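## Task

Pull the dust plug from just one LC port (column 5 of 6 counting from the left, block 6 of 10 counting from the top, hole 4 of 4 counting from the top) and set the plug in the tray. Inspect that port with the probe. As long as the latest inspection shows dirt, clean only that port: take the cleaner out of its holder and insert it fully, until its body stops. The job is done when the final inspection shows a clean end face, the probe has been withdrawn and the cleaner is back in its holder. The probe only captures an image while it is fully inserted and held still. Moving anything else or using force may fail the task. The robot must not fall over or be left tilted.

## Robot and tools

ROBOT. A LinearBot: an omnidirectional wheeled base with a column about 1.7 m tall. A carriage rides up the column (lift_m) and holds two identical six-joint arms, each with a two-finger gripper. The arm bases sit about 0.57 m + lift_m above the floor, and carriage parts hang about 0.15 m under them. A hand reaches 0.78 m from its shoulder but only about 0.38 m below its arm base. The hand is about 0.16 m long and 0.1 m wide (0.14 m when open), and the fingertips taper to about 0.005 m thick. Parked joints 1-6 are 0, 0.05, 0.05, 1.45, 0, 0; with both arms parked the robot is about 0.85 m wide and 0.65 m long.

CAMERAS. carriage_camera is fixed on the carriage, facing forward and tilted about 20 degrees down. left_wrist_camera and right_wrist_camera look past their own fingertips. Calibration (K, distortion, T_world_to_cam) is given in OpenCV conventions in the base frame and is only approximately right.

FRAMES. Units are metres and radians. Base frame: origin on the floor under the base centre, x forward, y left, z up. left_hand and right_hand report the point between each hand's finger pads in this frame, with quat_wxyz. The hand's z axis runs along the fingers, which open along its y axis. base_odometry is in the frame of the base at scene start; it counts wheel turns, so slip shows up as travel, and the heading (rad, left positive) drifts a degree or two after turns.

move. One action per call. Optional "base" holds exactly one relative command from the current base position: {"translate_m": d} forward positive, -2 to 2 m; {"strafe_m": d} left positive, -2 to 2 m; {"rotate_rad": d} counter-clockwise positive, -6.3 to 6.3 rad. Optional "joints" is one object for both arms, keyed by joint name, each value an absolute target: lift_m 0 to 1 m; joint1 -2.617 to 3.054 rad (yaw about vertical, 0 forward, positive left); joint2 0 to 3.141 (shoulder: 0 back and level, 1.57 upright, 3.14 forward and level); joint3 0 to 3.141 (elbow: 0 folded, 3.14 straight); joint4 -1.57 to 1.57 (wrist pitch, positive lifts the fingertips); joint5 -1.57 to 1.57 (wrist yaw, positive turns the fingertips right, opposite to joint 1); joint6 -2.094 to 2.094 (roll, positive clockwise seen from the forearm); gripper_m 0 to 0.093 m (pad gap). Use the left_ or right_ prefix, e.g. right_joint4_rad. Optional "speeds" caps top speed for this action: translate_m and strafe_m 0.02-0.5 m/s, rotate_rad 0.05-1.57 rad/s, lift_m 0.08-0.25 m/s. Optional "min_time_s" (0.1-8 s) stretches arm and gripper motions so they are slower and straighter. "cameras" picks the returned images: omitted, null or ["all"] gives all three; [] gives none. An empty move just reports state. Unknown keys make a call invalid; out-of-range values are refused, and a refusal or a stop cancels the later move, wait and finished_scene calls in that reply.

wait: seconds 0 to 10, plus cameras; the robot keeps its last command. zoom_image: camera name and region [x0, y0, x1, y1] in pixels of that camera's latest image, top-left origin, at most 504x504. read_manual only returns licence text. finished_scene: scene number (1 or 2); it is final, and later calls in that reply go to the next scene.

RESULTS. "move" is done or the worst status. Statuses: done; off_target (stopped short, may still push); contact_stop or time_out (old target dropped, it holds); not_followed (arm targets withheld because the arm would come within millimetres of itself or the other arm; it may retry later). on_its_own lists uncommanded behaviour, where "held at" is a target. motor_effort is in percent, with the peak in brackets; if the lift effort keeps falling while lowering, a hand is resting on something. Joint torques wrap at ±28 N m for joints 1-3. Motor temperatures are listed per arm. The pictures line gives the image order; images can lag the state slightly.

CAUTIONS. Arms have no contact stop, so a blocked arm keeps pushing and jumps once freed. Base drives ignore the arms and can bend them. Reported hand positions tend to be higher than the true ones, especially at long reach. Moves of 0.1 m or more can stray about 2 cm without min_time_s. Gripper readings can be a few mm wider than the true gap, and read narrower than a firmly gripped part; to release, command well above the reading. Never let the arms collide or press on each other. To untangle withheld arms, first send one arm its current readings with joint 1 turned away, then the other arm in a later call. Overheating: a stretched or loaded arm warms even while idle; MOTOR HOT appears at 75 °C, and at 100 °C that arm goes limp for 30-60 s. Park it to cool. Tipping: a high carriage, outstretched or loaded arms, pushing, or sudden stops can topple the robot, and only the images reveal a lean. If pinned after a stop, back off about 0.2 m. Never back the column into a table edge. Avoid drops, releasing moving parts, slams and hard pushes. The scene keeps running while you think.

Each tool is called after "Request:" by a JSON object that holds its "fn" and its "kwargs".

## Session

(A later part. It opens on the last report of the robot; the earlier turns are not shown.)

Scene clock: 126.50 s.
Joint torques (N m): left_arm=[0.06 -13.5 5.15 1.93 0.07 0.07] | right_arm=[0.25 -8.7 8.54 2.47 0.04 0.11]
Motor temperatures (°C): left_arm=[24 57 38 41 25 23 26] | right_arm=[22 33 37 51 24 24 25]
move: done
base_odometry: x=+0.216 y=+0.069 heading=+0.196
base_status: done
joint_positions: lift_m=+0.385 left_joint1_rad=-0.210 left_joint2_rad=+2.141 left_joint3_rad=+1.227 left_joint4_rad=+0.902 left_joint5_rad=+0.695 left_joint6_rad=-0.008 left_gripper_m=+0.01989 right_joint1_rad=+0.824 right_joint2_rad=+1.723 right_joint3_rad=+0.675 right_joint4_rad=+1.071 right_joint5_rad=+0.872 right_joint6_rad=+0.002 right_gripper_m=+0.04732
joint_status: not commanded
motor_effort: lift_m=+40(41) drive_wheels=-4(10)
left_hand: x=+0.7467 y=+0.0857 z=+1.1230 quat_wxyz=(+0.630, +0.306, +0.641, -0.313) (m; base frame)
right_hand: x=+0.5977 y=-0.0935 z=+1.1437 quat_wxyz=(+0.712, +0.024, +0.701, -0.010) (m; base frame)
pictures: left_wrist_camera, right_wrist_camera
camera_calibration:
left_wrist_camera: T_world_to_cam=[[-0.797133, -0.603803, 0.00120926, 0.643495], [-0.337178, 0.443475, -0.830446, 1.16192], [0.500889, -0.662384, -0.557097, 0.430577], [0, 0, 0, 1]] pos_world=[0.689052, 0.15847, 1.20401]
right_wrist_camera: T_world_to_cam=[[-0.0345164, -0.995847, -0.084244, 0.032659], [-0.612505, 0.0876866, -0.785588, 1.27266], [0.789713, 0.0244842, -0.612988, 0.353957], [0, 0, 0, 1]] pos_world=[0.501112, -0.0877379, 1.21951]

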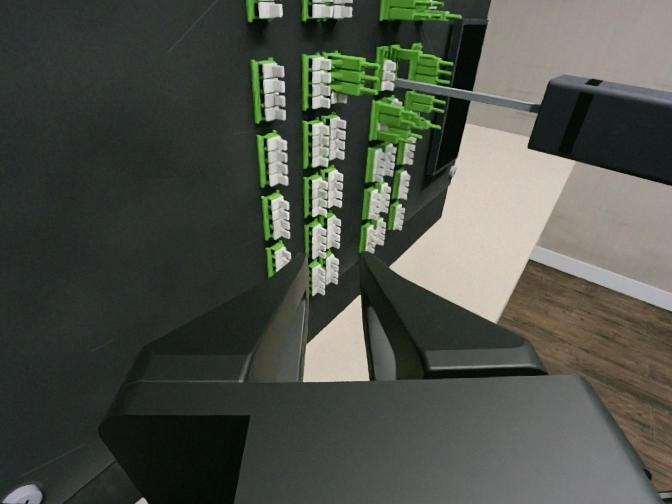

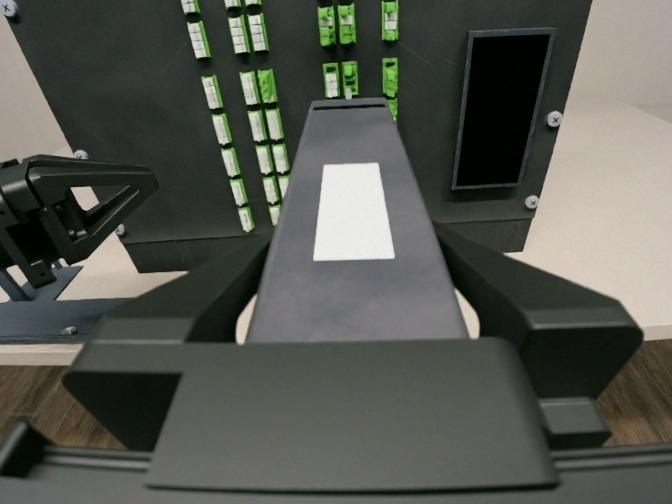

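Request:
{"fn": "move", "kwargs": {"base": {"strafe_m":-0.0008}, "speeds": {"strafe_m":0.02}, "cameras": ["left_wrist_camera","right_wrist_camera"]}}

Request:
{"fn": "zoom_image", "kwargs": {"camera": "left_wrist_camera", "region": [370, 50, 420, 100]}}

Request:
{"fn": "zoom_image", "kwargs": {"camera": "right_wrist_camera", "region": [330, 70, 370, 110]}}

Scene clock: 127.47 s.
Joint torques (N m): left_arm=[0.09 -13.49 5.18 1.93 0.06 0.08] | right_arm=[0.09 -8.68 8.65 2.45 -0.02 0.11]
Motor temperatures (°C): left_arm=[24 57 38 41 25 23 26] | right_arm=[22 33 37 51 24 24 25]
move: done
base_odometry: x=+0.216 y=+0.068 heading=+0.196
base_status: done
joint_positions: lift_m=+0.385 left_joint1_rad=-0.211 left_joint2_rad=+2.141 left_joint3_rad=+1.227 left_joint4_rad=+0.902 left_joint5_rad=+0.696 left_joint6_rad=-0.008 left_gripper_m=+0.01989 right_joint1_rad=+0.824 right_joint2_rad=+1.723 right_joint3_rad=+0.675 right_joint4_rad=+1.071 right_joint5_rad=+0.872 right_joint6_rad=+0.002 right_gripper_m=+0.04732
joint_status: not commanded
motor_effort: lift_m=+40(41) drive_wheels=+0(3)
left_hand: x=+0.7464 y=+0.0852 z=+1.1230 quat_wxyz=(+0.630, +0.306, +0.641, -0.313) (m; base frame)
right_hand: x=+0.5977 y=-0.0934 z=+1.1437 quat_wxyz=(+0.712, +0.024, +0.701, -0.010) (m; base frame)
pictures: left_wrist_camera, right_wrist_camera
camera_calibration:
left_wrist_camera: T_world_to_cam=[[-0.798037, -0.602608, 0.0012739, 0.643444], [-0.336546, 0.443934, -0.830457, 1.16153], [0.499874, -0.663164, -0.557081, 0.431217], [0, 0, 0, 1]] pos_world=[0.688846, 0.158069, 1.20401]
right_wrist_camera: T_world_to_cam=[[-0.0341582, -0.995857, -0.0842692, 0.0327057], [-0.612533, 0.0874864, -0.785589, 1.27257], [0.789707, 0.0247833, -0.612984, 0.354056], [0, 0, 0, 1]] pos_world=[0.501011, -0.0875373, 1.21951]

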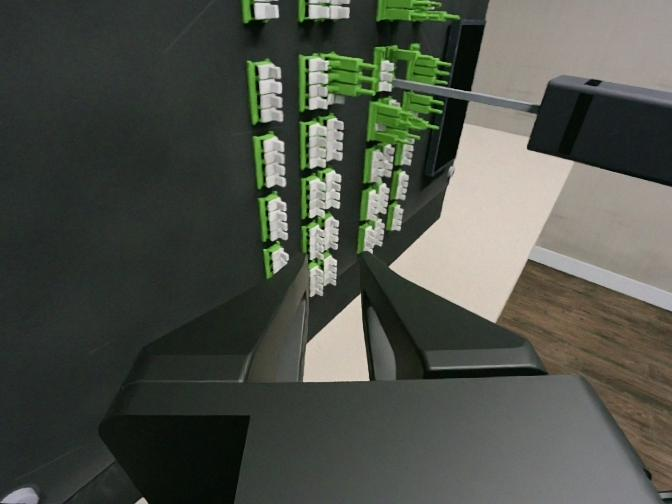

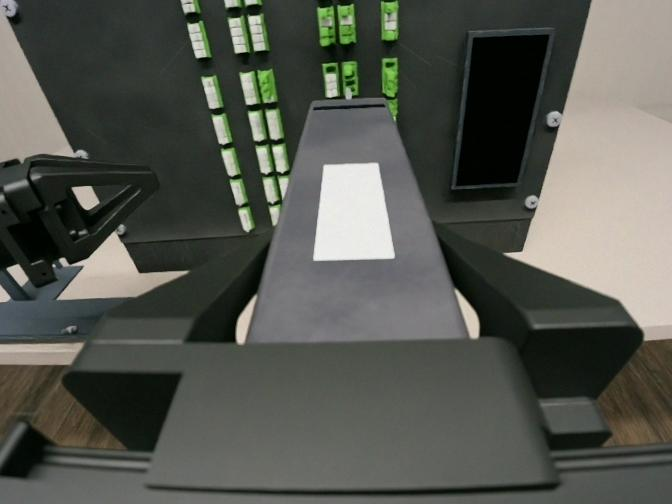

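Scaled by 10.080 from the camera's 672x504 image, which has a finer 960x720 frame.

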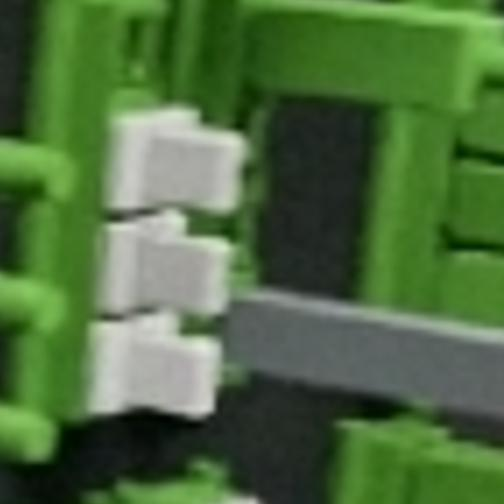

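Scaled by 12.600 from the camera's 672x504 image, which has a finer 960x720 frame.

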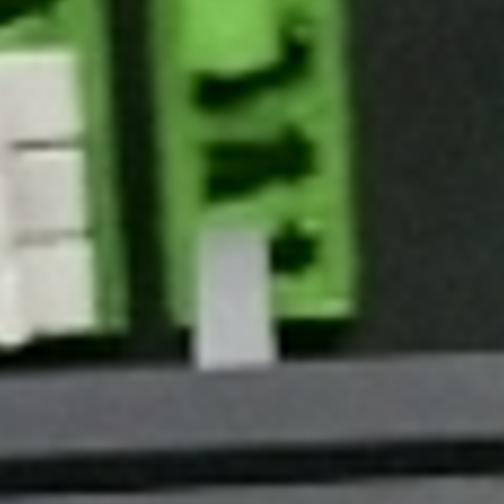

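Request:
{"fn": "move", "kwargs": {"base": {"strafe_m":-0.0011}, "speeds": {"strafe_m":0.02}, "cameras": []}}

Request:
{"fn": "move", "kwargs": {"base": {"translate_m":0.002}, "speeds": {"translate_m":0.02}, "cameras": ["left_wrist_camera","right_wrist_camera"]}}

Request:
{"fn": "zoom_image", "kwargs": {"camera": "left_wrist_camera", "region": [370, 50, 420, 100]}}

Request:
{"fn": "zoom_image", "kwargs": {"camera": "right_wrist_camera", "region": [330, 70, 370, 110]}}

Scene clock: 130.73 s.
Joint torques (N m): left_arm=[0.21 -13.44 5.23 1.93 0.06 0.07] | right_arm=[0.17 -8.84 8.72 2.45 0.05 0.1]
Motor temperatures (°C): left_arm=[24 58 38 41 25 23 26] | right_arm=[22 33 37 51 24 24 25]
move: done
base_odometry: x=+0.217 y=+0.067 heading=+0.196
base_status: done
joint_positions: lift_m=+0.385 left_joint1_rad=-0.211 left_joint2_rad=+2.141 left_joint3_rad=+1.227 left_joint4_rad=+0.902 left_joint5_rad=+0.697 left_joint6_rad=-0.008 left_gripper_m=+0.01989 right_joint1_rad=+0.824 right_joint2_rad=+1.723 right_joint3_rad=+0.675 right_joint4_rad=+1.071 right_joint5_rad=+0.872 right_joint6_rad=+0.002 right_gripper_m=+0.04732
joint_status: not commanded
motor_effort: lift_m=+40(41) drive_wheels=+0(3)
left_hand: x=+0.7463 y=+0.0850 z=+1.1230 quat_wxyz=(+0.630, +0.306, +0.641, -0.314) (m; base frame)
right_hand: x=+0.5977 y=-0.0934 z=+1.1437 quat_wxyz=(+0.712, +0.024, +0.701, -0.010) (m; base frame)
pictures: none
No camera images: "cameras" was empty.

Scene clock: 131.23 s.
Joint torques (N m): left_arm=[0.13 -13.39 5.18 1.93 0.05 0.07] | right_arm=[-0.54 -8.58 8.76 2.43 -0.11 0.09]
Motor temperatures (°C): left_arm=[24 58 38 41 25 23 26] | right_arm=[22 34 37 51 24 24 25]
move: done
base_odometry: x=+0.219 y=+0.068 heading=+0.196
base_status: done
joint_positions: lift_m=+0.385 left_joint1_rad=-0.211 left_joint2_rad=+2.141 left_joint3_rad=+1.227 left_joint4_rad=+0.902 left_joint5_rad=+0.697 left_joint6_rad=-0.008 left_gripper_m=+0.01989 right_joint1_rad=+0.829 right_joint2_rad=+1.723 right_joint3_rad=+0.675 right_joint4_rad=+1.072 right_joint5_rad=+0.880 right_joint6_rad=+0.002 right_gripper_m=+0.04732
joint_status: not commanded
motor_effort: lift_m=+40(41) drive_wheels=-1(6)
left_hand: x=+0.7463 y=+0.0850 z=+1.1230 quat_wxyz=(+0.630, +0.306, +0.641, -0.314) (m; base frame)
right_hand: x=+0.5964 y=-0.0927 z=+1.1439 quat_wxyz=(+0.712, +0.025, +0.701, -0.011) (m; base frame)
pictures: left_wrist_camera, right_wrist_camera
camera_calibration:
left_wrist_camera: T_world_to_cam=[[-0.798524, -0.601961, 0.00121522, 0.643545], [-0.336142, 0.444229, -0.830463, 1.16127], [0.499367, -0.663554, -0.557072, 0.431537], [0, 0, 0, 1]] pos_world=[0.688742, 0.157868, 1.20401]
right_wrist_camera: T_world_to_cam=[[-0.0363269, -0.995699, -0.0852269, 0.0357356], [-0.611806, 0.0895917, -0.785918, 1.27209], [0.790173, 0.0235924, -0.612429, 0.354171], [0, 0, 0, 1]] pos_world=[0.499715, -0.0867426, 1.21971]

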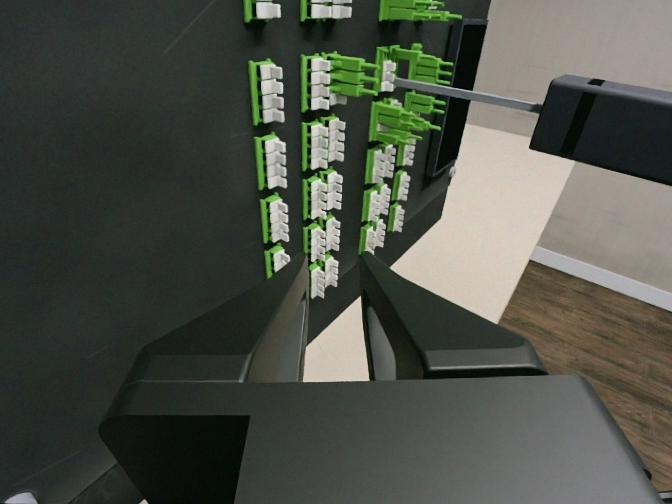

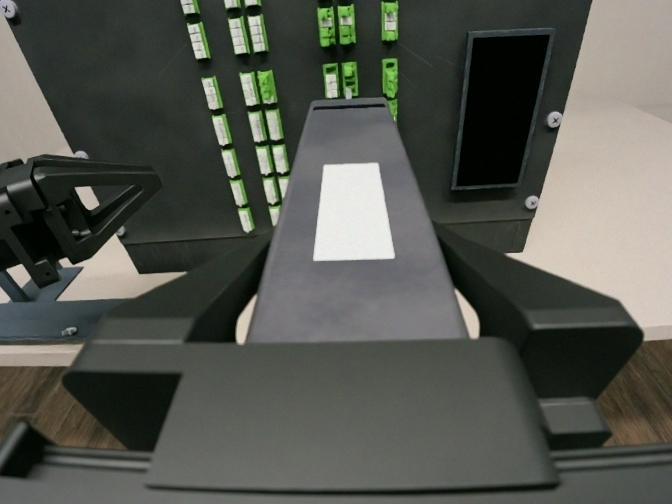

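Scaled by 10.080 from the camera's 672x504 image, which has a finer 960x720 frame.

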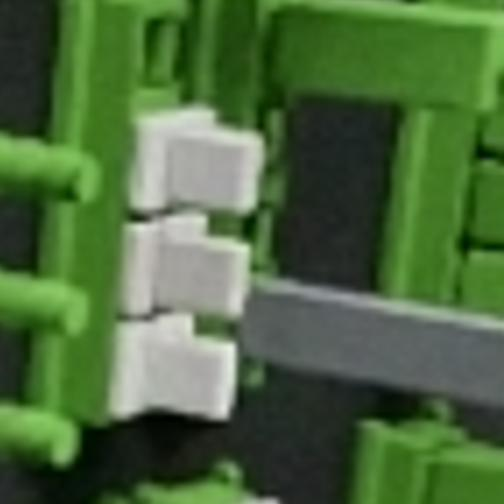

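Scaled by 12.600 from the camera's 672x504 image, which has a finer 960x720 frame.

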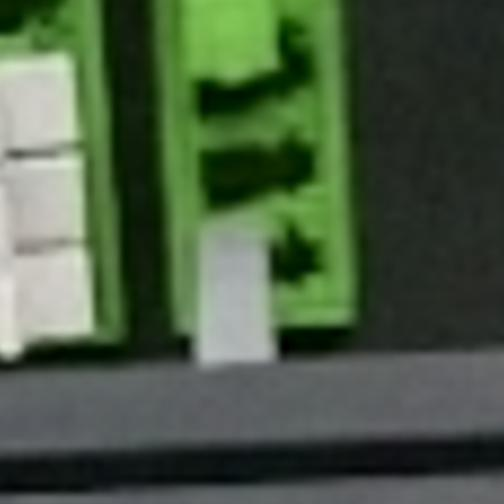

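Request:
{"fn": "move", "kwargs": {"base": {"translate_m":-0.004}, "speeds": {"translate_m":0.02}, "cameras": ["left_wrist_camera","right_wrist_camera"]}}

Request:
{"fn": "zoom_image", "kwargs": {"camera": "left_wrist_camera", "region": [370, 50, 420, 100]}}

Request:
{"fn": "zoom_image", "kwargs": {"camera": "right_wrist_camera", "region": [330, 70, 370, 110]}}

Scene clock: 132.30 s.
Joint torques (N m): left_arm=[0.16 -13.41 5.15 1.93 0.06 0.07] | right_arm=[-0.14 -8.65 8.8 2.46 -0.16 0.05]
Motor temperatures (°C): left_arm=[24 58 38 41 25 23 26] | right_arm=[22 34 37 51 24 24 25]
move: done
base_odometry: x=+0.215 y=+0.067 heading=+0.197
base_status: done
joint_positions: lift_m=+0.385 left_joint1_rad=-0.211 left_joint2_rad=+2.141 left_joint3_rad=+1.227 left_joint4_rad=+0.902 left_joint5_rad=+0.697 left_joint6_rad=-0.008 left_gripper_m=+0.01989 right_joint1_rad=+0.828 right_joint2_rad=+1.723 right_joint3_rad=+0.675 right_joint4_rad=+1.072 right_joint5_rad=+0.880 right_joint6_rad=+0.002 right_gripper_m=+0.04732
joint_status: not commanded
motor_effort: lift_m=+40(40) drive_wheels=-2(11)
left_hand: x=+0.7462 y=+0.0849 z=+1.1230 quat_wxyz=(+0.630, +0.307, +0.641, -0.314) (m; base frame)
right_hand: x=+0.5968 y=-0.0932 z=+1.1439 quat_wxyz=(+0.712, +0.026, +0.701, -0.011) (m; base frame)
pictures: left_wrist_camera, right_wrist_camera
camera_calibration:
left_wrist_camera: T_world_to_cam=[[-0.798751, -0.60166, 0.00129937, 0.64349], [-0.336036, 0.444321, -0.830457, 1.16122], [0.499075, -0.663765, -0.557082, 0.431717], [0, 0, 0, 1]] pos_world=[0.688741, 0.157768, 1.20401]
right_wrist_camera: T_world_to_cam=[[-0.0378825, -0.995636, -0.0852864, 0.0362052], [-0.611682, 0.0905939, -0.785899, 1.27238], [0.790196, 0.0223964, -0.612445, 0.353764], [0, 0, 0, 1]] pos_world=[0.500119, -0.0871455, 1.21971]

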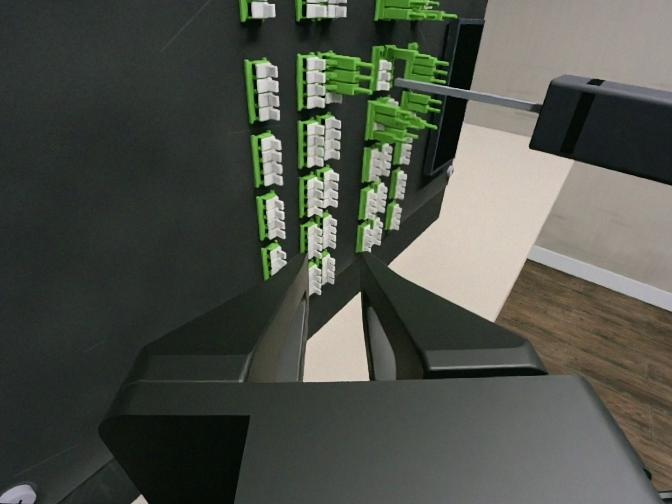

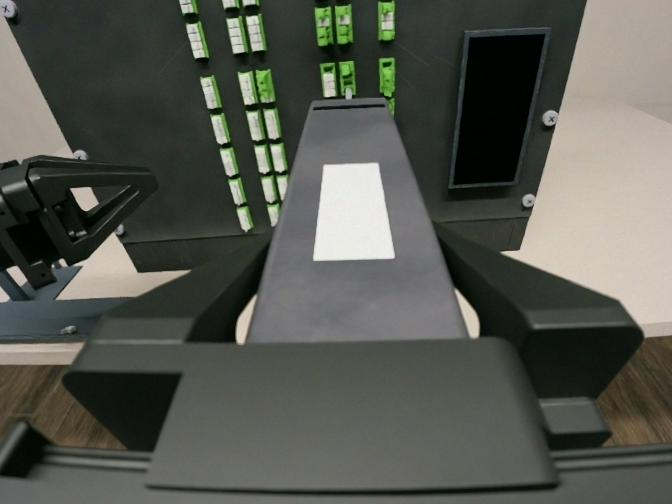

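Scaled by 10.080 from the camera's 672x504 image, which has a finer 960x720 frame.

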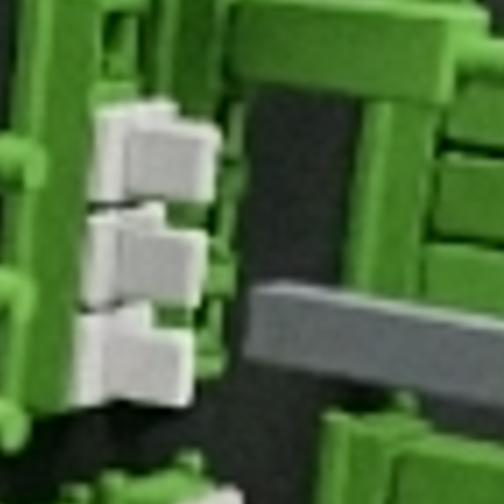

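Scaled by 12.600 from the camera's 672x504 image, which has a finer 960x720 frame.

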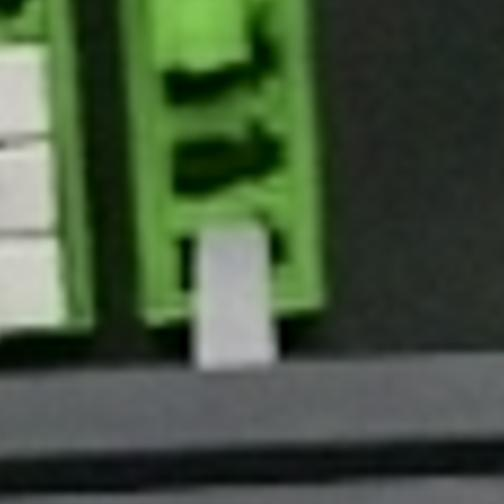

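Request:
{"fn": "move", "kwargs": {"base": {"strafe_m":0.0014}, "speeds": {"strafe_m":0.02,"lift_m":0.08}, "joints": {"lift_m":0.3845}, "cameras": ["left_wrist_camera","right_wrist_camera"]}}

Request:
{"fn": "zoom_image", "kwargs": {"camera": "left_wrist_camera", "region": [370, 50, 420, 100]}}

Request:
{"fn": "zoom_image", "kwargs": {"camera": "right_wrist_camera", "region": [330, 70, 370, 110]}}

Scene clock: 133.57 s.
Joint torques (N m): left_arm=[-0.05 -13.42 5.18 1.93 0.05 0.06] | right_arm=[0.03 -8.75 8.77 2.46 -0.16 0.02]
Motor temperatures (°C): left_arm=[24 58 37 41 25 23 26] | right_arm=[22 34 37 51 24 24 25]
move: done
base_odometry: x=+0.214 y=+0.069 heading=+0.196
base_status: done
joint_positions: lift_m=+0.384 left_joint1_rad=-0.209 left_joint2_rad=+2.141 left_joint3_rad=+1.227 left_joint4_rad=+0.902 left_joint5_rad=+0.697 left_joint6_rad=-0.008 left_gripper_m=+0.01989 right_joint1_rad=+0.826 right_joint2_rad=+1.723 right_joint3_rad=+0.675 right_joint4_rad=+1.071 right_joint5_rad=+0.879 right_joint6_rad=+0.002 right_gripper_m=+0.04732
joint_status: all done
motor_effort: lift_m=+39(41) drive_wheels=-4(5)
left_hand: x=+0.7466 y=+0.0859 z=+1.1226 quat_wxyz=(+0.630, +0.306, +0.641, -0.313) (m; base frame)
right_hand: x=+0.5972 y=-0.0938 z=+1.1434 quat_wxyz=(+0.712, +0.026, +0.701, -0.012) (m; base frame)
pictures: left_wrist_camera, right_wrist_camera
camera_calibration:
left_wrist_camera: T_world_to_cam=[[-0.797849, -0.602856, 0.00123423, 0.643925], [-0.336669, 0.443864, -0.830445, 1.16108], [0.500091, -0.662986, -0.557099, 0.431136], [0, 0, 0, 1]] pos_world=[0.689047, 0.158669, 1.20361]
right_wrist_camera: T_world_to_cam=[[-0.0386523, -0.995636, -0.0849463, 0.0357492], [-0.611789, 0.0907935, -0.785793, 1.27221], [0.790076, 0.0215965, -0.612628, 0.353363], [0, 0, 0, 1]] pos_world=[0.500521, -0.0875464, 1.21921]

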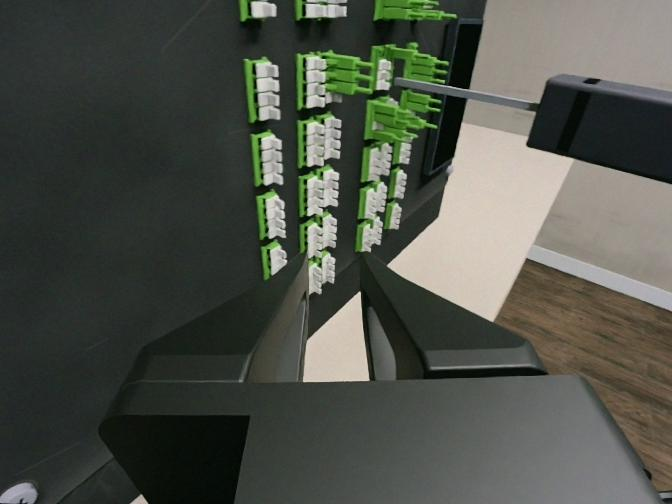

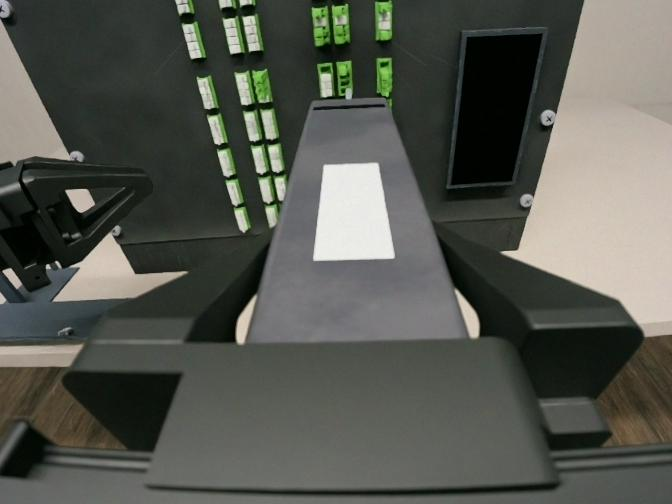

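Scaled by 10.080 from the camera's 672x504 image, which has a finer 960x720 frame.

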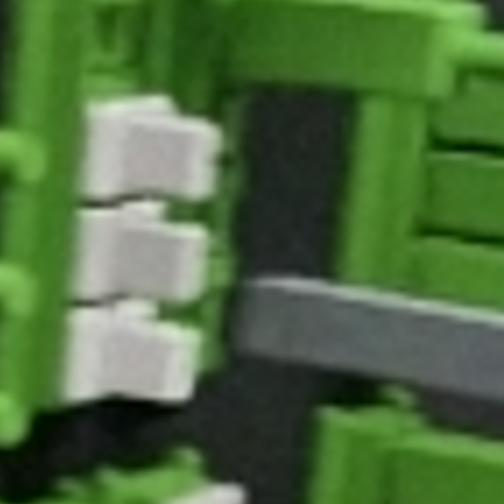

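Scaled by 12.600 from the camera's 672x504 image, which has a finer 960x720 frame.

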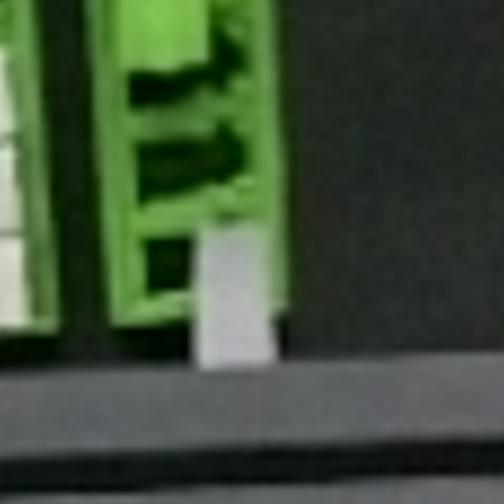

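Request:
{"fn": "move", "kwargs": {"base": {"strafe_m":0.0035}, "speeds": {"strafe_m":0.02,"lift_m":0.08}, "joints": {"lift_m":0.3837}, "cameras": ["left_wrist_camera","right_wrist_camera"]}}

Request:
{"fn": "zoom_image", "kwargs": {"camera": "left_wrist_camera", "region": [370, 50, 420, 100]}}

Request:
{"fn": "zoom_image", "kwargs": {"camera": "right_wrist_camera", "region": [330, 70, 370, 110]}}

Scene clock: 134.97 s.
Joint torques (N m): left_arm=[-0.1 -13.39 5.19 1.93 0.04 0.07] | right_arm=[0.12 -8.59 8.75 2.46 -0.04 0.04]
Motor temperatures (°C): left_arm=[24 58 37 42 25 23 26] | right_arm=[22 34 37 51 24 24 25]
move: done
base_odometry: x=+0.214 y=+0.072 heading=+0.196
base_status: done
joint_positions: lift_m=+0.384 left_joint1_rad=-0.208 left_joint2_rad=+2.141 left_joint3_rad=+1.227 left_joint4_rad=+0.902 left_joint5_rad=+0.698 left_joint6_rad=-0.008 left_gripper_m=+0.01989 right_joint1_rad=+0.825 right_joint2_rad=+1.723 right_joint3_rad=+0.675 right_joint4_rad=+1.071 right_joint5_rad=+0.877 right_joint6_rad=+0.002 right_gripper_m=+0.04732
joint_status: all done
motor_effort: lift_m=+39(41) drive_wheels=+4(6)
left_hand: x=+0.7468 y=+0.0865 z=+1.1220 quat_wxyz=(+0.631, +0.306, +0.641, -0.313) (m; base frame)
right_hand: x=+0.5974 y=-0.0938 z=+1.1425 quat_wxyz=(+0.712, +0.025, +0.701, -0.011) (m; base frame)
pictures: left_wrist_camera, right_wrist_camera
camera_calibration:
left_wrist_camera: T_world_to_cam=[[-0.797372, -0.603487, 0.000801636, 0.644581], [-0.336441, 0.443427, -0.830771, 1.16062], [0.501004, -0.662703, -0.556614, 0.429944], [0, 0, 0, 1]] pos_world=[0.689048, 0.159271, 1.20301]
right_wrist_camera: T_world_to_cam=[[-0.0379291, -0.99569, -0.0846279, 0.0348277], [-0.612018, 0.0900933, -0.785695, 1.27156], [0.789934, 0.0219931, -0.612798, 0.352968], [0, 0, 0, 1]] pos_world=[0.500719, -0.0876447, 1.21831]

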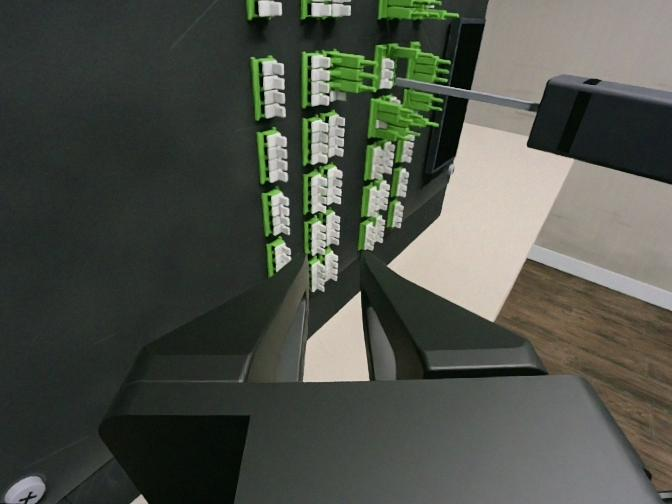

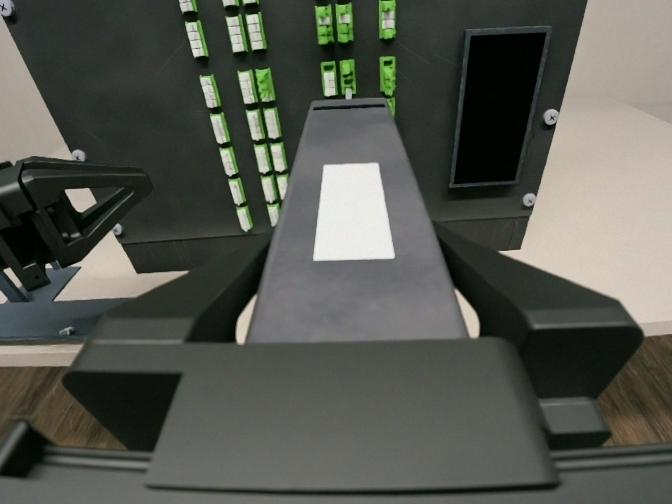

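Scaled by 10.080 from the camera's 672x504 image, which has a finer 960x720 frame.

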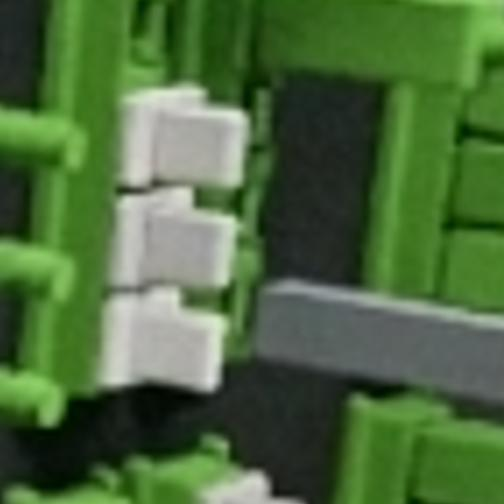

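Scaled by 12.600 from the camera's 672x504 image, which has a finer 960x720 frame.

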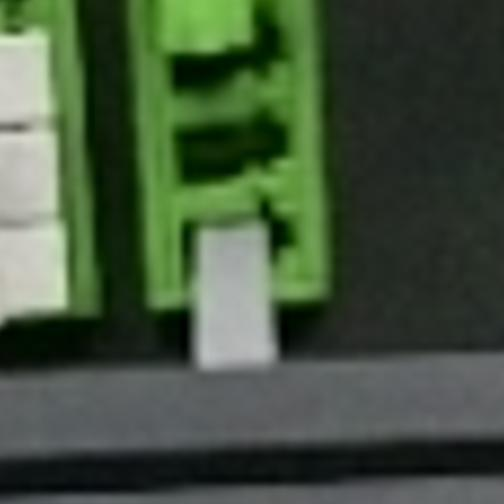

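Request:
{"fn": "move", "kwargs": {"base": {"strafe_m":0.0014}, "speeds": {"strafe_m":0.02,"lift_m":0.08}, "joints": {"lift_m":0.3841}, "cameras": ["left_wrist_camera","right_wrist_camera"]}}

Request:
{"fn": "zoom_image", "kwargs": {"camera": "left_wrist_camera", "region": [370, 50, 420, 100]}}

Request:
{"fn": "zoom_image", "kwargs": {"camera": "right_wrist_camera", "region": [330, 70, 370, 110]}}

Scene clock: 135.90 s.
Joint torques (N m): left_arm=[-0.1 -13.38 5.15 1.92 0.04 0.07] | right_arm=[0.03 -8.44 8.43 2.46 -0.06 0.07]
Motor temperatures (°C): left_arm=[24 58 37 42 25 23 26] | right_arm=[22 34 37 51 24 24 25]
move: done
base_odometry: x=+0.213 y=+0.073 heading=+0.196
base_status: done
joint_positions: lift_m=+0.384 left_joint1_rad=-0.208 left_joint2_rad=+2.141 left_joint3_rad=+1.227 left_joint4_rad=+0.902 left_joint5_rad=+0.698 left_joint6_rad=-0.008 left_gripper_m=+0.01989 right_joint1_rad=+0.825 right_joint2_rad=+1.723 right_joint3_rad=+0.675 right_joint4_rad=+1.072 right_joint5_rad=+0.877 right_joint6_rad=+0.002 right_gripper_m=+0.04732
joint_status: all done
motor_effort: lift_m=+41(43) drive_wheels=+3(6)
left_hand: x=+0.7468 y=+0.0865 z=+1.1223 quat_wxyz=(+0.631, +0.306, +0.641, -0.313) (m; base frame)
right_hand: x=+0.5974 y=-0.0939 z=+1.1430 quat_wxyz=(+0.712, +0.025, +0.701, -0.011) (m; base frame)
pictures: left_wrist_camera, right_wrist_camera
camera_calibration:
left_wrist_camera: T_world_to_cam=[[-0.797372, -0.603487, 0.000801636, 0.644581], [-0.336441, 0.443427, -0.830771, 1.16087], [0.501004, -0.662703, -0.556614, 0.430111], [0, 0, 0, 1]] pos_world=[0.689048, 0.159271, 1.20331]
right_wrist_camera: T_world_to_cam=[[-0.0378186, -0.995645, -0.0852102, 0.0354235], [-0.611638, 0.0904959, -0.785945, 1.2721], [0.790234, 0.0223944, -0.612397, 0.352535], [0, 0, 0, 1]] pos_world=[0.500819, -0.0877453, 1.21871]

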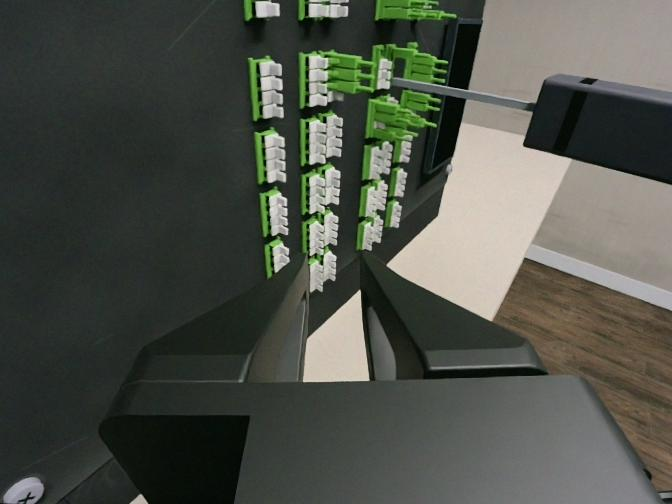

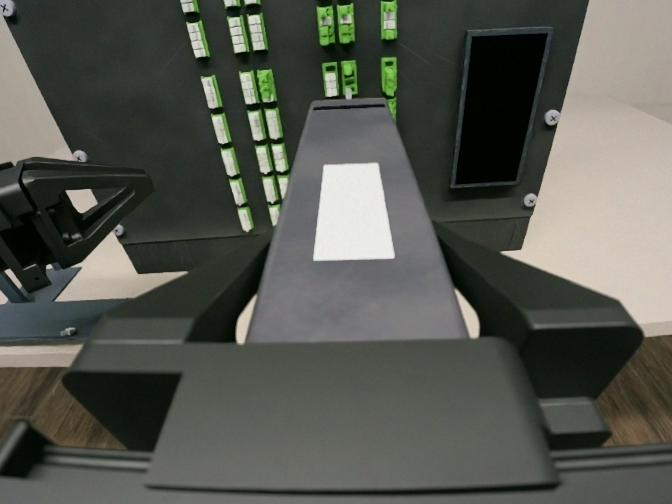

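Scaled by 10.080 from the camera's 672x504 image, which has a finer 960x720 frame.

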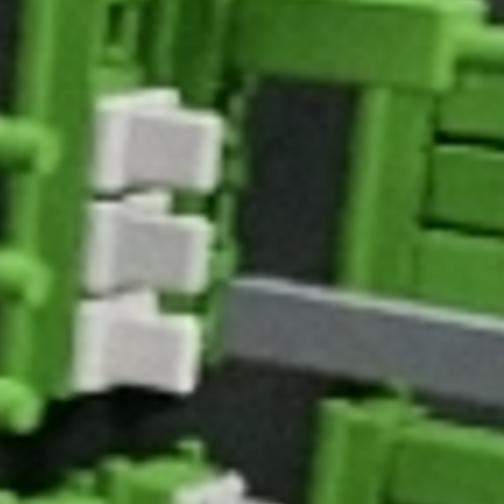

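Scaled by 12.600 from the camera's 672x504 image, which has a finer 960x720 frame.

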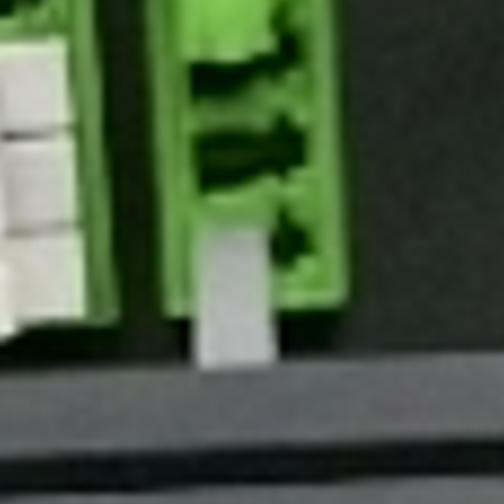

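Request:
{"fn": "move", "kwargs": {"base": {"translate_m":0.006}, "speeds": {"translate_m":0.02}, "cameras": ["left_wrist_camera","right_wrist_camera"]}}

Request:
{"fn": "zoom_image", "kwargs": {"camera": "left_wrist_camera", "region": [370, 50, 420, 100]}}

Request:
{"fn": "zoom_image", "kwargs": {"camera": "right_wrist_camera", "region": [330, 70, 370, 110]}}

Scene clock: 136.97 s.
Joint torques (N m): left_arm=[-0.06 -13.44 5.11 1.94 0.04 0.07] | right_arm=[-0.64 -8.72 8.68 2.46 -0.29 0.11]
Motor temperatures (°C): left_arm=[24 58 37 42 25 23 26] | right_arm=[22 34 37 51 24 24 25]
move: done
base_odometry: x=+0.219 y=+0.074 heading=+0.195
base_status: done
joint_positions: lift_m=+0.384 left_joint1_rad=-0.209 left_joint2_rad=+2.141 left_joint3_rad=+1.227 left_joint4_rad=+0.902 left_joint5_rad=+0.698 left_joint6_rad=-0.008 left_gripper_m=+0.01989 right_joint1_rad=+0.835 right_joint2_rad=+1.723 right_joint3_rad=+0.675 right_joint4_rad=+1.071 right_joint5_rad=+0.892 right_joint6_rad=+0.002 right_gripper_m=+0.04732
joint_status: not commanded
motor_effort: lift_m=+41(41) drive_wheels=+2(10)
left_hand: x=+0.7467 y=+0.0862 z=+1.1223 quat_wxyz=(+0.630, +0.306, +0.641, -0.313) (m; base frame)
right_hand: x=+0.5951 y=-0.0925 z=+1.1429 quat_wxyz=(+0.712, +0.027, +0.701, -0.013) (m; base frame)
pictures: left_wrist_camera, right_wrist_camera
camera_calibration:
left_wrist_camera: T_world_to_cam=[[-0.797841, -0.602868, 0.000792873, 0.644612], [-0.336086, 0.443686, -0.830776, 1.16065], [0.500497, -0.663094, -0.556606, 0.430431], [0, 0, 0, 1]] pos_world=[0.688944, 0.15907, 1.20331]
right_wrist_camera: T_world_to_cam=[[-0.0424865, -0.995462, -0.0851527, 0.0393893], [-0.611645, 0.093307, -0.785611, 1.27031], [0.789991, 0.0187054, -0.612833, 0.354717], [0, 0, 0, 1]] pos_world=[0.49843, -0.0859537, 1.21871]

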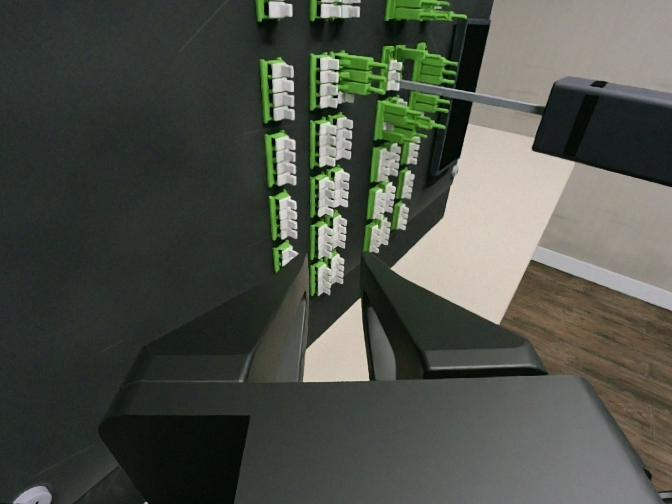

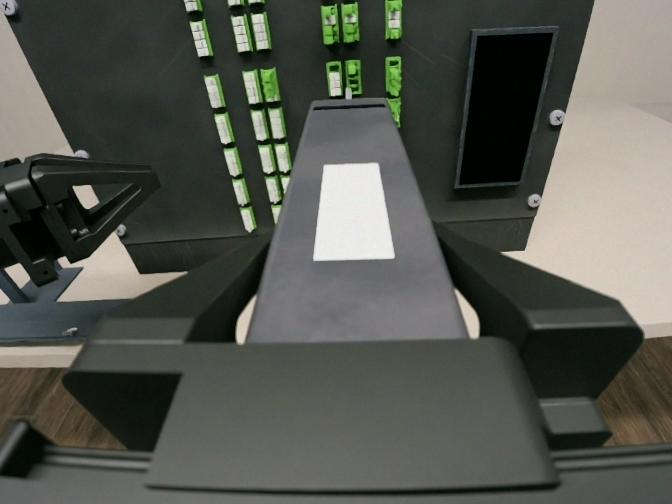

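Scaled by 10.080 from the camera's 672x504 image, which has a finer 960x720 frame.

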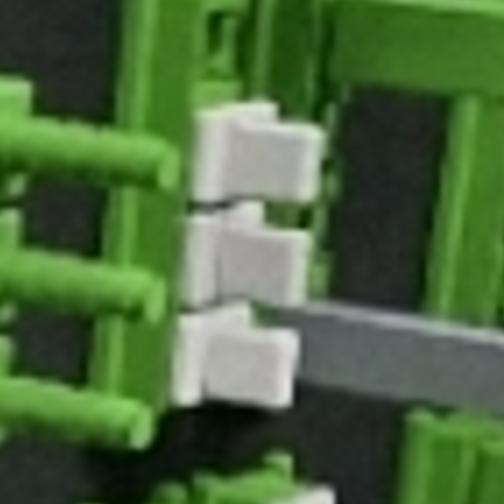

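Scaled by 12.600 from the camera's 672x504 image, which has a finer 960x720 frame.

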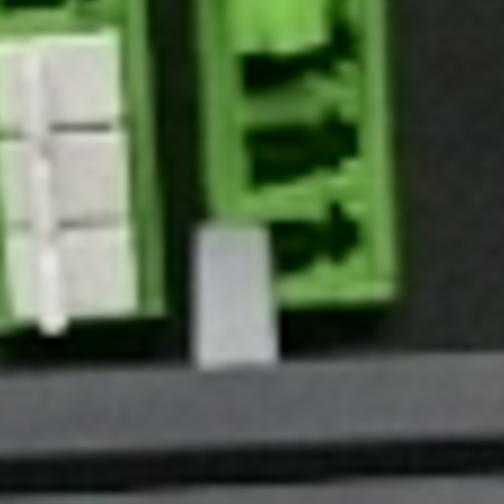

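Request:
{"fn": "move", "kwargs": {"base": {"translate_m":-0.006}, "speeds": {"translate_m":0.02,"lift_m":0.08}, "joints": {"lift_m":0.3847}, "cameras": []}}

Request:
{"fn": "move", "kwargs": {"joints": {"right_joint1_rad":0.828,"right_joint5_rad":0.873}, "min_time_s": 1, "cameras": ["left_wrist_camera","right_wrist_camera"]}}

Request:
{"fn": "zoom_image", "kwargs": {"camera": "left_wrist_camera", "region": [370, 50, 420, 100]}}

Request:
{"fn": "zoom_image", "kwargs": {"camera": "right_wrist_camera", "region": [330, 70, 370, 110]}}

Scene clock: 138.87 s.
Joint torques (N m): left_arm=[-0.1 -13.39 5.15 1.93 0.05 0.08] | right_arm=[-0.12 -8.53 8.73 2.45 -0.14 0.03]
Motor temperatures (°C): left_arm=[24 58 37 42 25 23 26] | right_arm=[22 35 38 51 24 24 25]
move: done
base_odometry: x=+0.213 y=+0.073 heading=+0.195
base_status: done
joint_positions: lift_m=+0.385 left_joint1_rad=-0.209 left_joint2_rad=+2.141 left_joint3_rad=+1.227 left_joint4_rad=+0.903 left_joint5_rad=+0.698 left_joint6_rad=-0.008 left_gripper_m=+0.01989 right_joint1_rad=+0.828 right_joint2_rad=+1.723 right_joint3_rad=+0.675 right_joint4_rad=+1.071 right_joint5_rad=+0.887 right_joint6_rad=+0.002 right_gripper_m=+0.04732
joint_status: all done
motor_effort: lift_m=+40(43) drive_wheels=+2(11)
left_hand: x=+0.7467 y=+0.0862 z=+1.1231 quat_wxyz=(+0.631, +0.306, +0.641, -0.313) (m; base frame)
right_hand: x=+0.5968 y=-0.0947 z=+1.1434 quat_wxyz=(+0.712, +0.028, +0.701, -0.014) (m; base frame)
pictures: none
No camera images: "cameras" was empty.

Scene clock: 140.17 s.
Joint torques (N m): left_arm=[-0.08 -13.35 5.22 1.92 0.05 0.07] | right_arm=[0.47 -8.84 8.62 2.45 -0.21 0.1]
Motor temperatures (°C): left_arm=[24 58 37 42 25 23 26] | right_arm=[22 35 38 51 24 24 25]
move: done
base_odometry: x=+0.213 y=+0.073 heading=+0.195
base_status: not commanded
joint_positions: lift_m=+0.385 left_joint1_rad=-0.209 left_joint2_rad=+2.141 left_joint3_rad=+1.227 left_joint4_rad=+0.903 left_joint5_rad=+0.698 left_joint6_rad=-0.008 left_gripper_m=+0.01989 right_joint1_rad=+0.828 right_joint2_rad=+1.723 right_joint3_rad=+0.675 right_joint4_rad=+1.071 right_joint5_rad=+0.887 right_joint6_rad=+0.002 right_gripper_m=+0.04732
joint_status: all done
motor_effort: lift_m=+40(41) drive_wheels=+2(5)
left_hand: x=+0.7467 y=+0.0862 z=+1.1231 quat_wxyz=(+0.631, +0.306, +0.641, -0.313) (m; base frame)
right_hand: x=+0.5968 y=-0.0947 z=+1.1434 quat_wxyz=(+0.712, +0.028, +0.701, -0.014) (m; base frame)
pictures: left_wrist_camera, right_wrist_camera
camera_calibration:
left_wrist_camera: T_world_to_cam=[[-0.797812, -0.602907, 0.000256791, 0.645241], [-0.335437, 0.443522, -0.831126, 1.16131], [0.500977, -0.663168, -0.556085, 0.429933], [0, 0, 0, 1]] pos_world=[0.688941, 0.159071, 1.20411]
right_wrist_camera: T_world_to_cam=[[-0.0459423, -0.995363, -0.0845089, 0.0386636], [-0.611685, 0.0949145, -0.785387, 1.27187], [0.789766, 0.0156104, -0.613209, 0.353927], [0, 0, 0, 1]] pos_world=[0.500239, -0.0877592, 1.21921]

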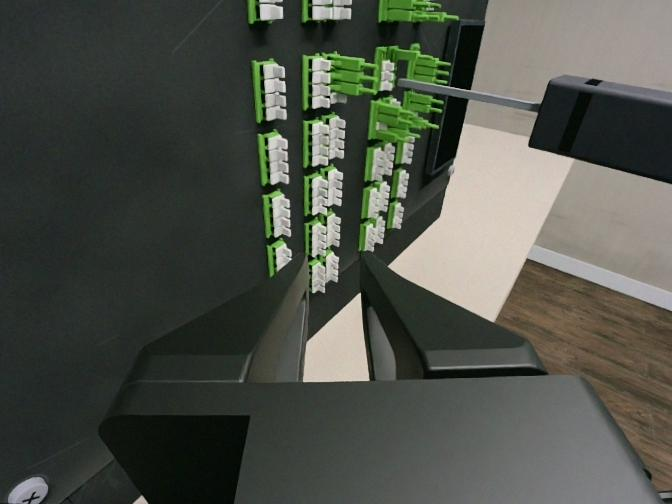

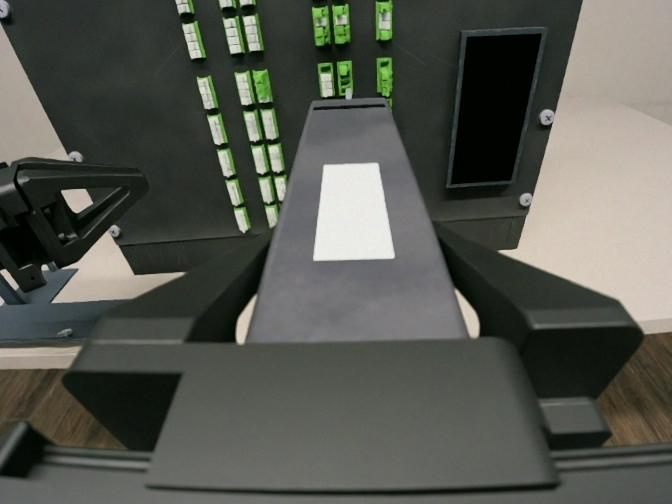

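Scaled by 10.080 from the camera's 672x504 image, which has a finer 960x720 frame.

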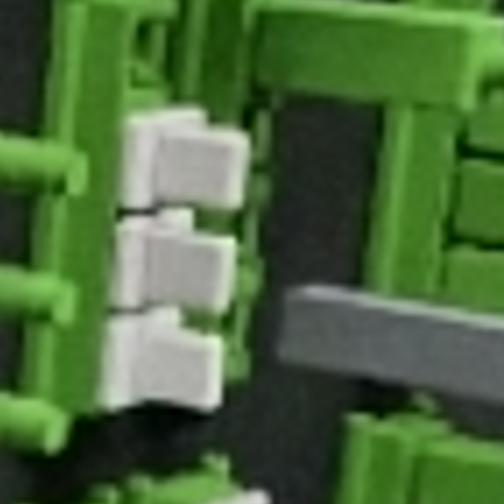

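Scaled by 12.600 from the camera's 672x504 image, which has a finer 960x720 frame.

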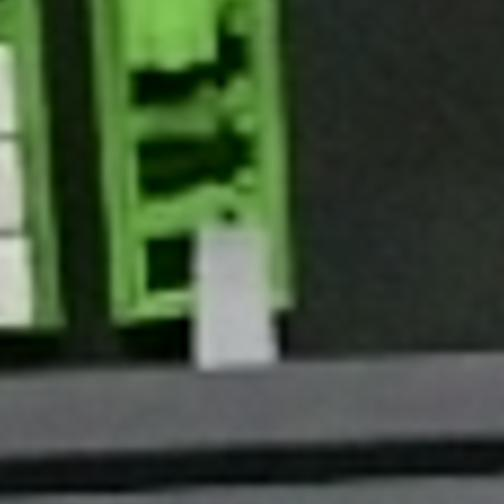

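Request:
{"fn": "move", "kwargs": {"joints": {"right_joint1_rad":0.828,"right_joint5_rad":0.85}, "min_time_s": 1, "cameras": ["left_wrist_camera","right_wrist_camera"]}}

Request:
{"fn": "zoom_image", "kwargs": {"camera": "left_wrist_camera", "region": [370, 50, 420, 100]}}

Request:
{"fn": "zoom_image", "kwargs": {"camera": "right_wrist_camera", "region": [330, 70, 370, 110]}}

Scene clock: 142.70 s.
Joint torques (N m): left_arm=[-0.08 -13.42 5.2 1.92 0.03 0.07] | right_arm=[0.47 -8.68 8.77 2.44 -0.19 0.08]
Motor temperatures (°C): left_arm=[24 58 37 42 25 23 26] | right_arm=[22 35 38 51 24 24 25]
move: done
base_odometry: x=+0.213 y=+0.073 heading=+0.195
base_status: not commanded
joint_positions: lift_m=+0.385 left_joint1_rad=-0.209 left_joint2_rad=+2.141 left_joint3_rad=+1.227 left_joint4_rad=+0.903 left_joint5_rad=+0.698 left_joint6_rad=-0.008 left_gripper_m=+0.01989 right_joint1_rad=+0.828 right_joint2_rad=+1.723 right_joint3_rad=+0.675 right_joint4_rad=+1.071 right_joint5_rad=+0.867 right_joint6_rad=+0.002 right_gripper_m=+0.04732
joint_status: all done
motor_effort: lift_m=+41(41) drive_wheels=+1(2)
left_hand: x=+0.7467 y=+0.0862 z=+1.1231 quat_wxyz=(+0.631, +0.306, +0.641, -0.313) (m; base frame)
right_hand: x=+0.5969 y=-0.0912 z=+1.1434 quat_wxyz=(+0.712, +0.021, +0.701, -0.007) (m; base frame)
pictures: left_wrist_camera, right_wrist_camera
camera_calibration:
left_wrist_camera: T_world_to_cam=[[-0.797812, -0.602907, 0.000256791, 0.645241], [-0.335437, 0.443522, -0.831126, 1.16131], [0.500977, -0.663168, -0.556085, 0.429933], [0, 0, 0, 1]] pos_world=[0.688941, 0.159071, 1.20411]
right_wrist_camera: T_world_to_cam=[[-0.0253616, -0.996132, -0.0841327, 0.0293755], [-0.613202, 0.0819687, -0.785662, 1.27173], [0.789519, 0.0316647, -0.612909, 0.355004], [0, 0, 0, 1]] pos_world=[0.50029, -0.0862212, 1.21921]

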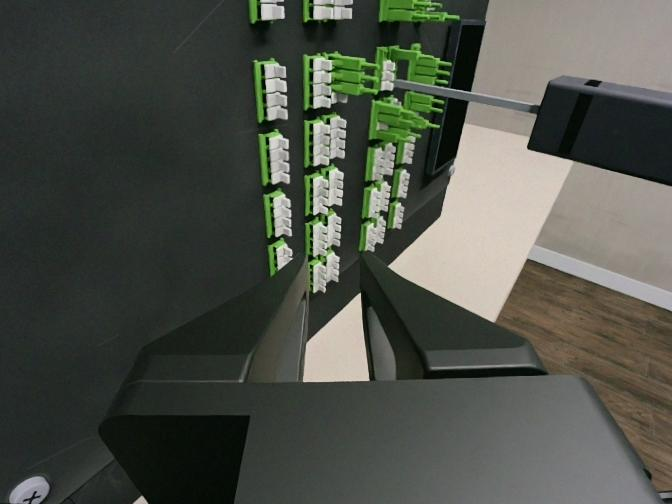

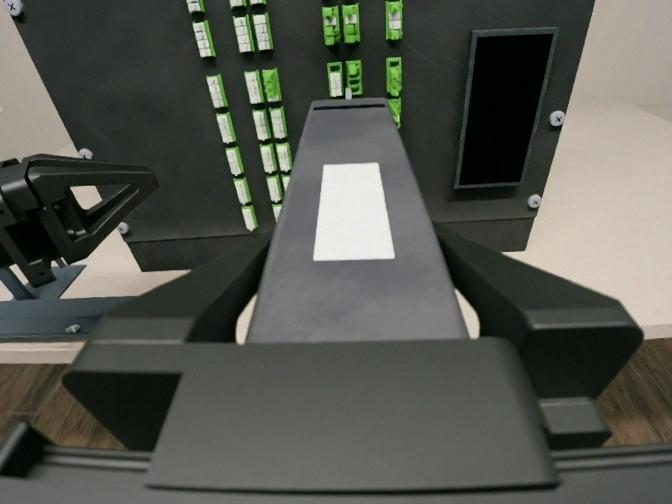

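Scaled by 10.080 from the camera's 672x504 image, which has a finer 960x720 frame.

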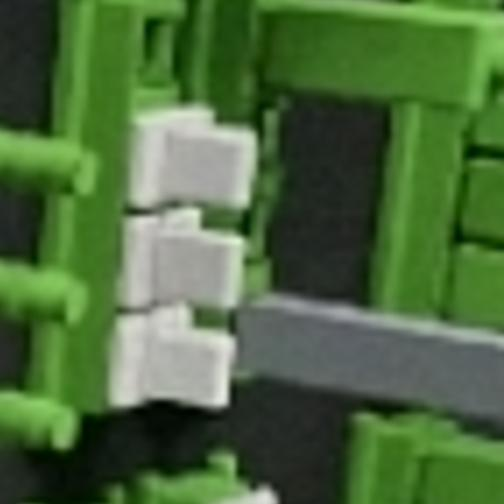

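Scaled by 12.600 from the camera's 672x504 image, which has a finer 960x720 frame.

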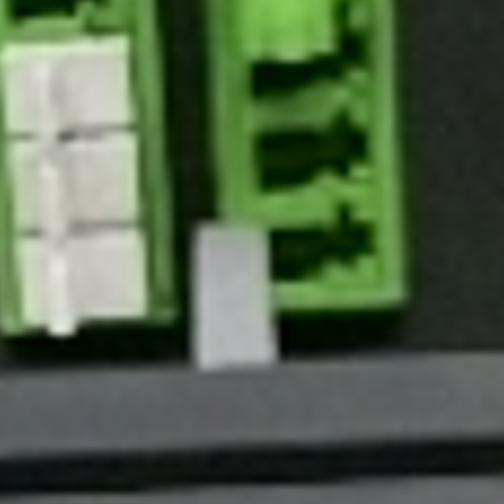

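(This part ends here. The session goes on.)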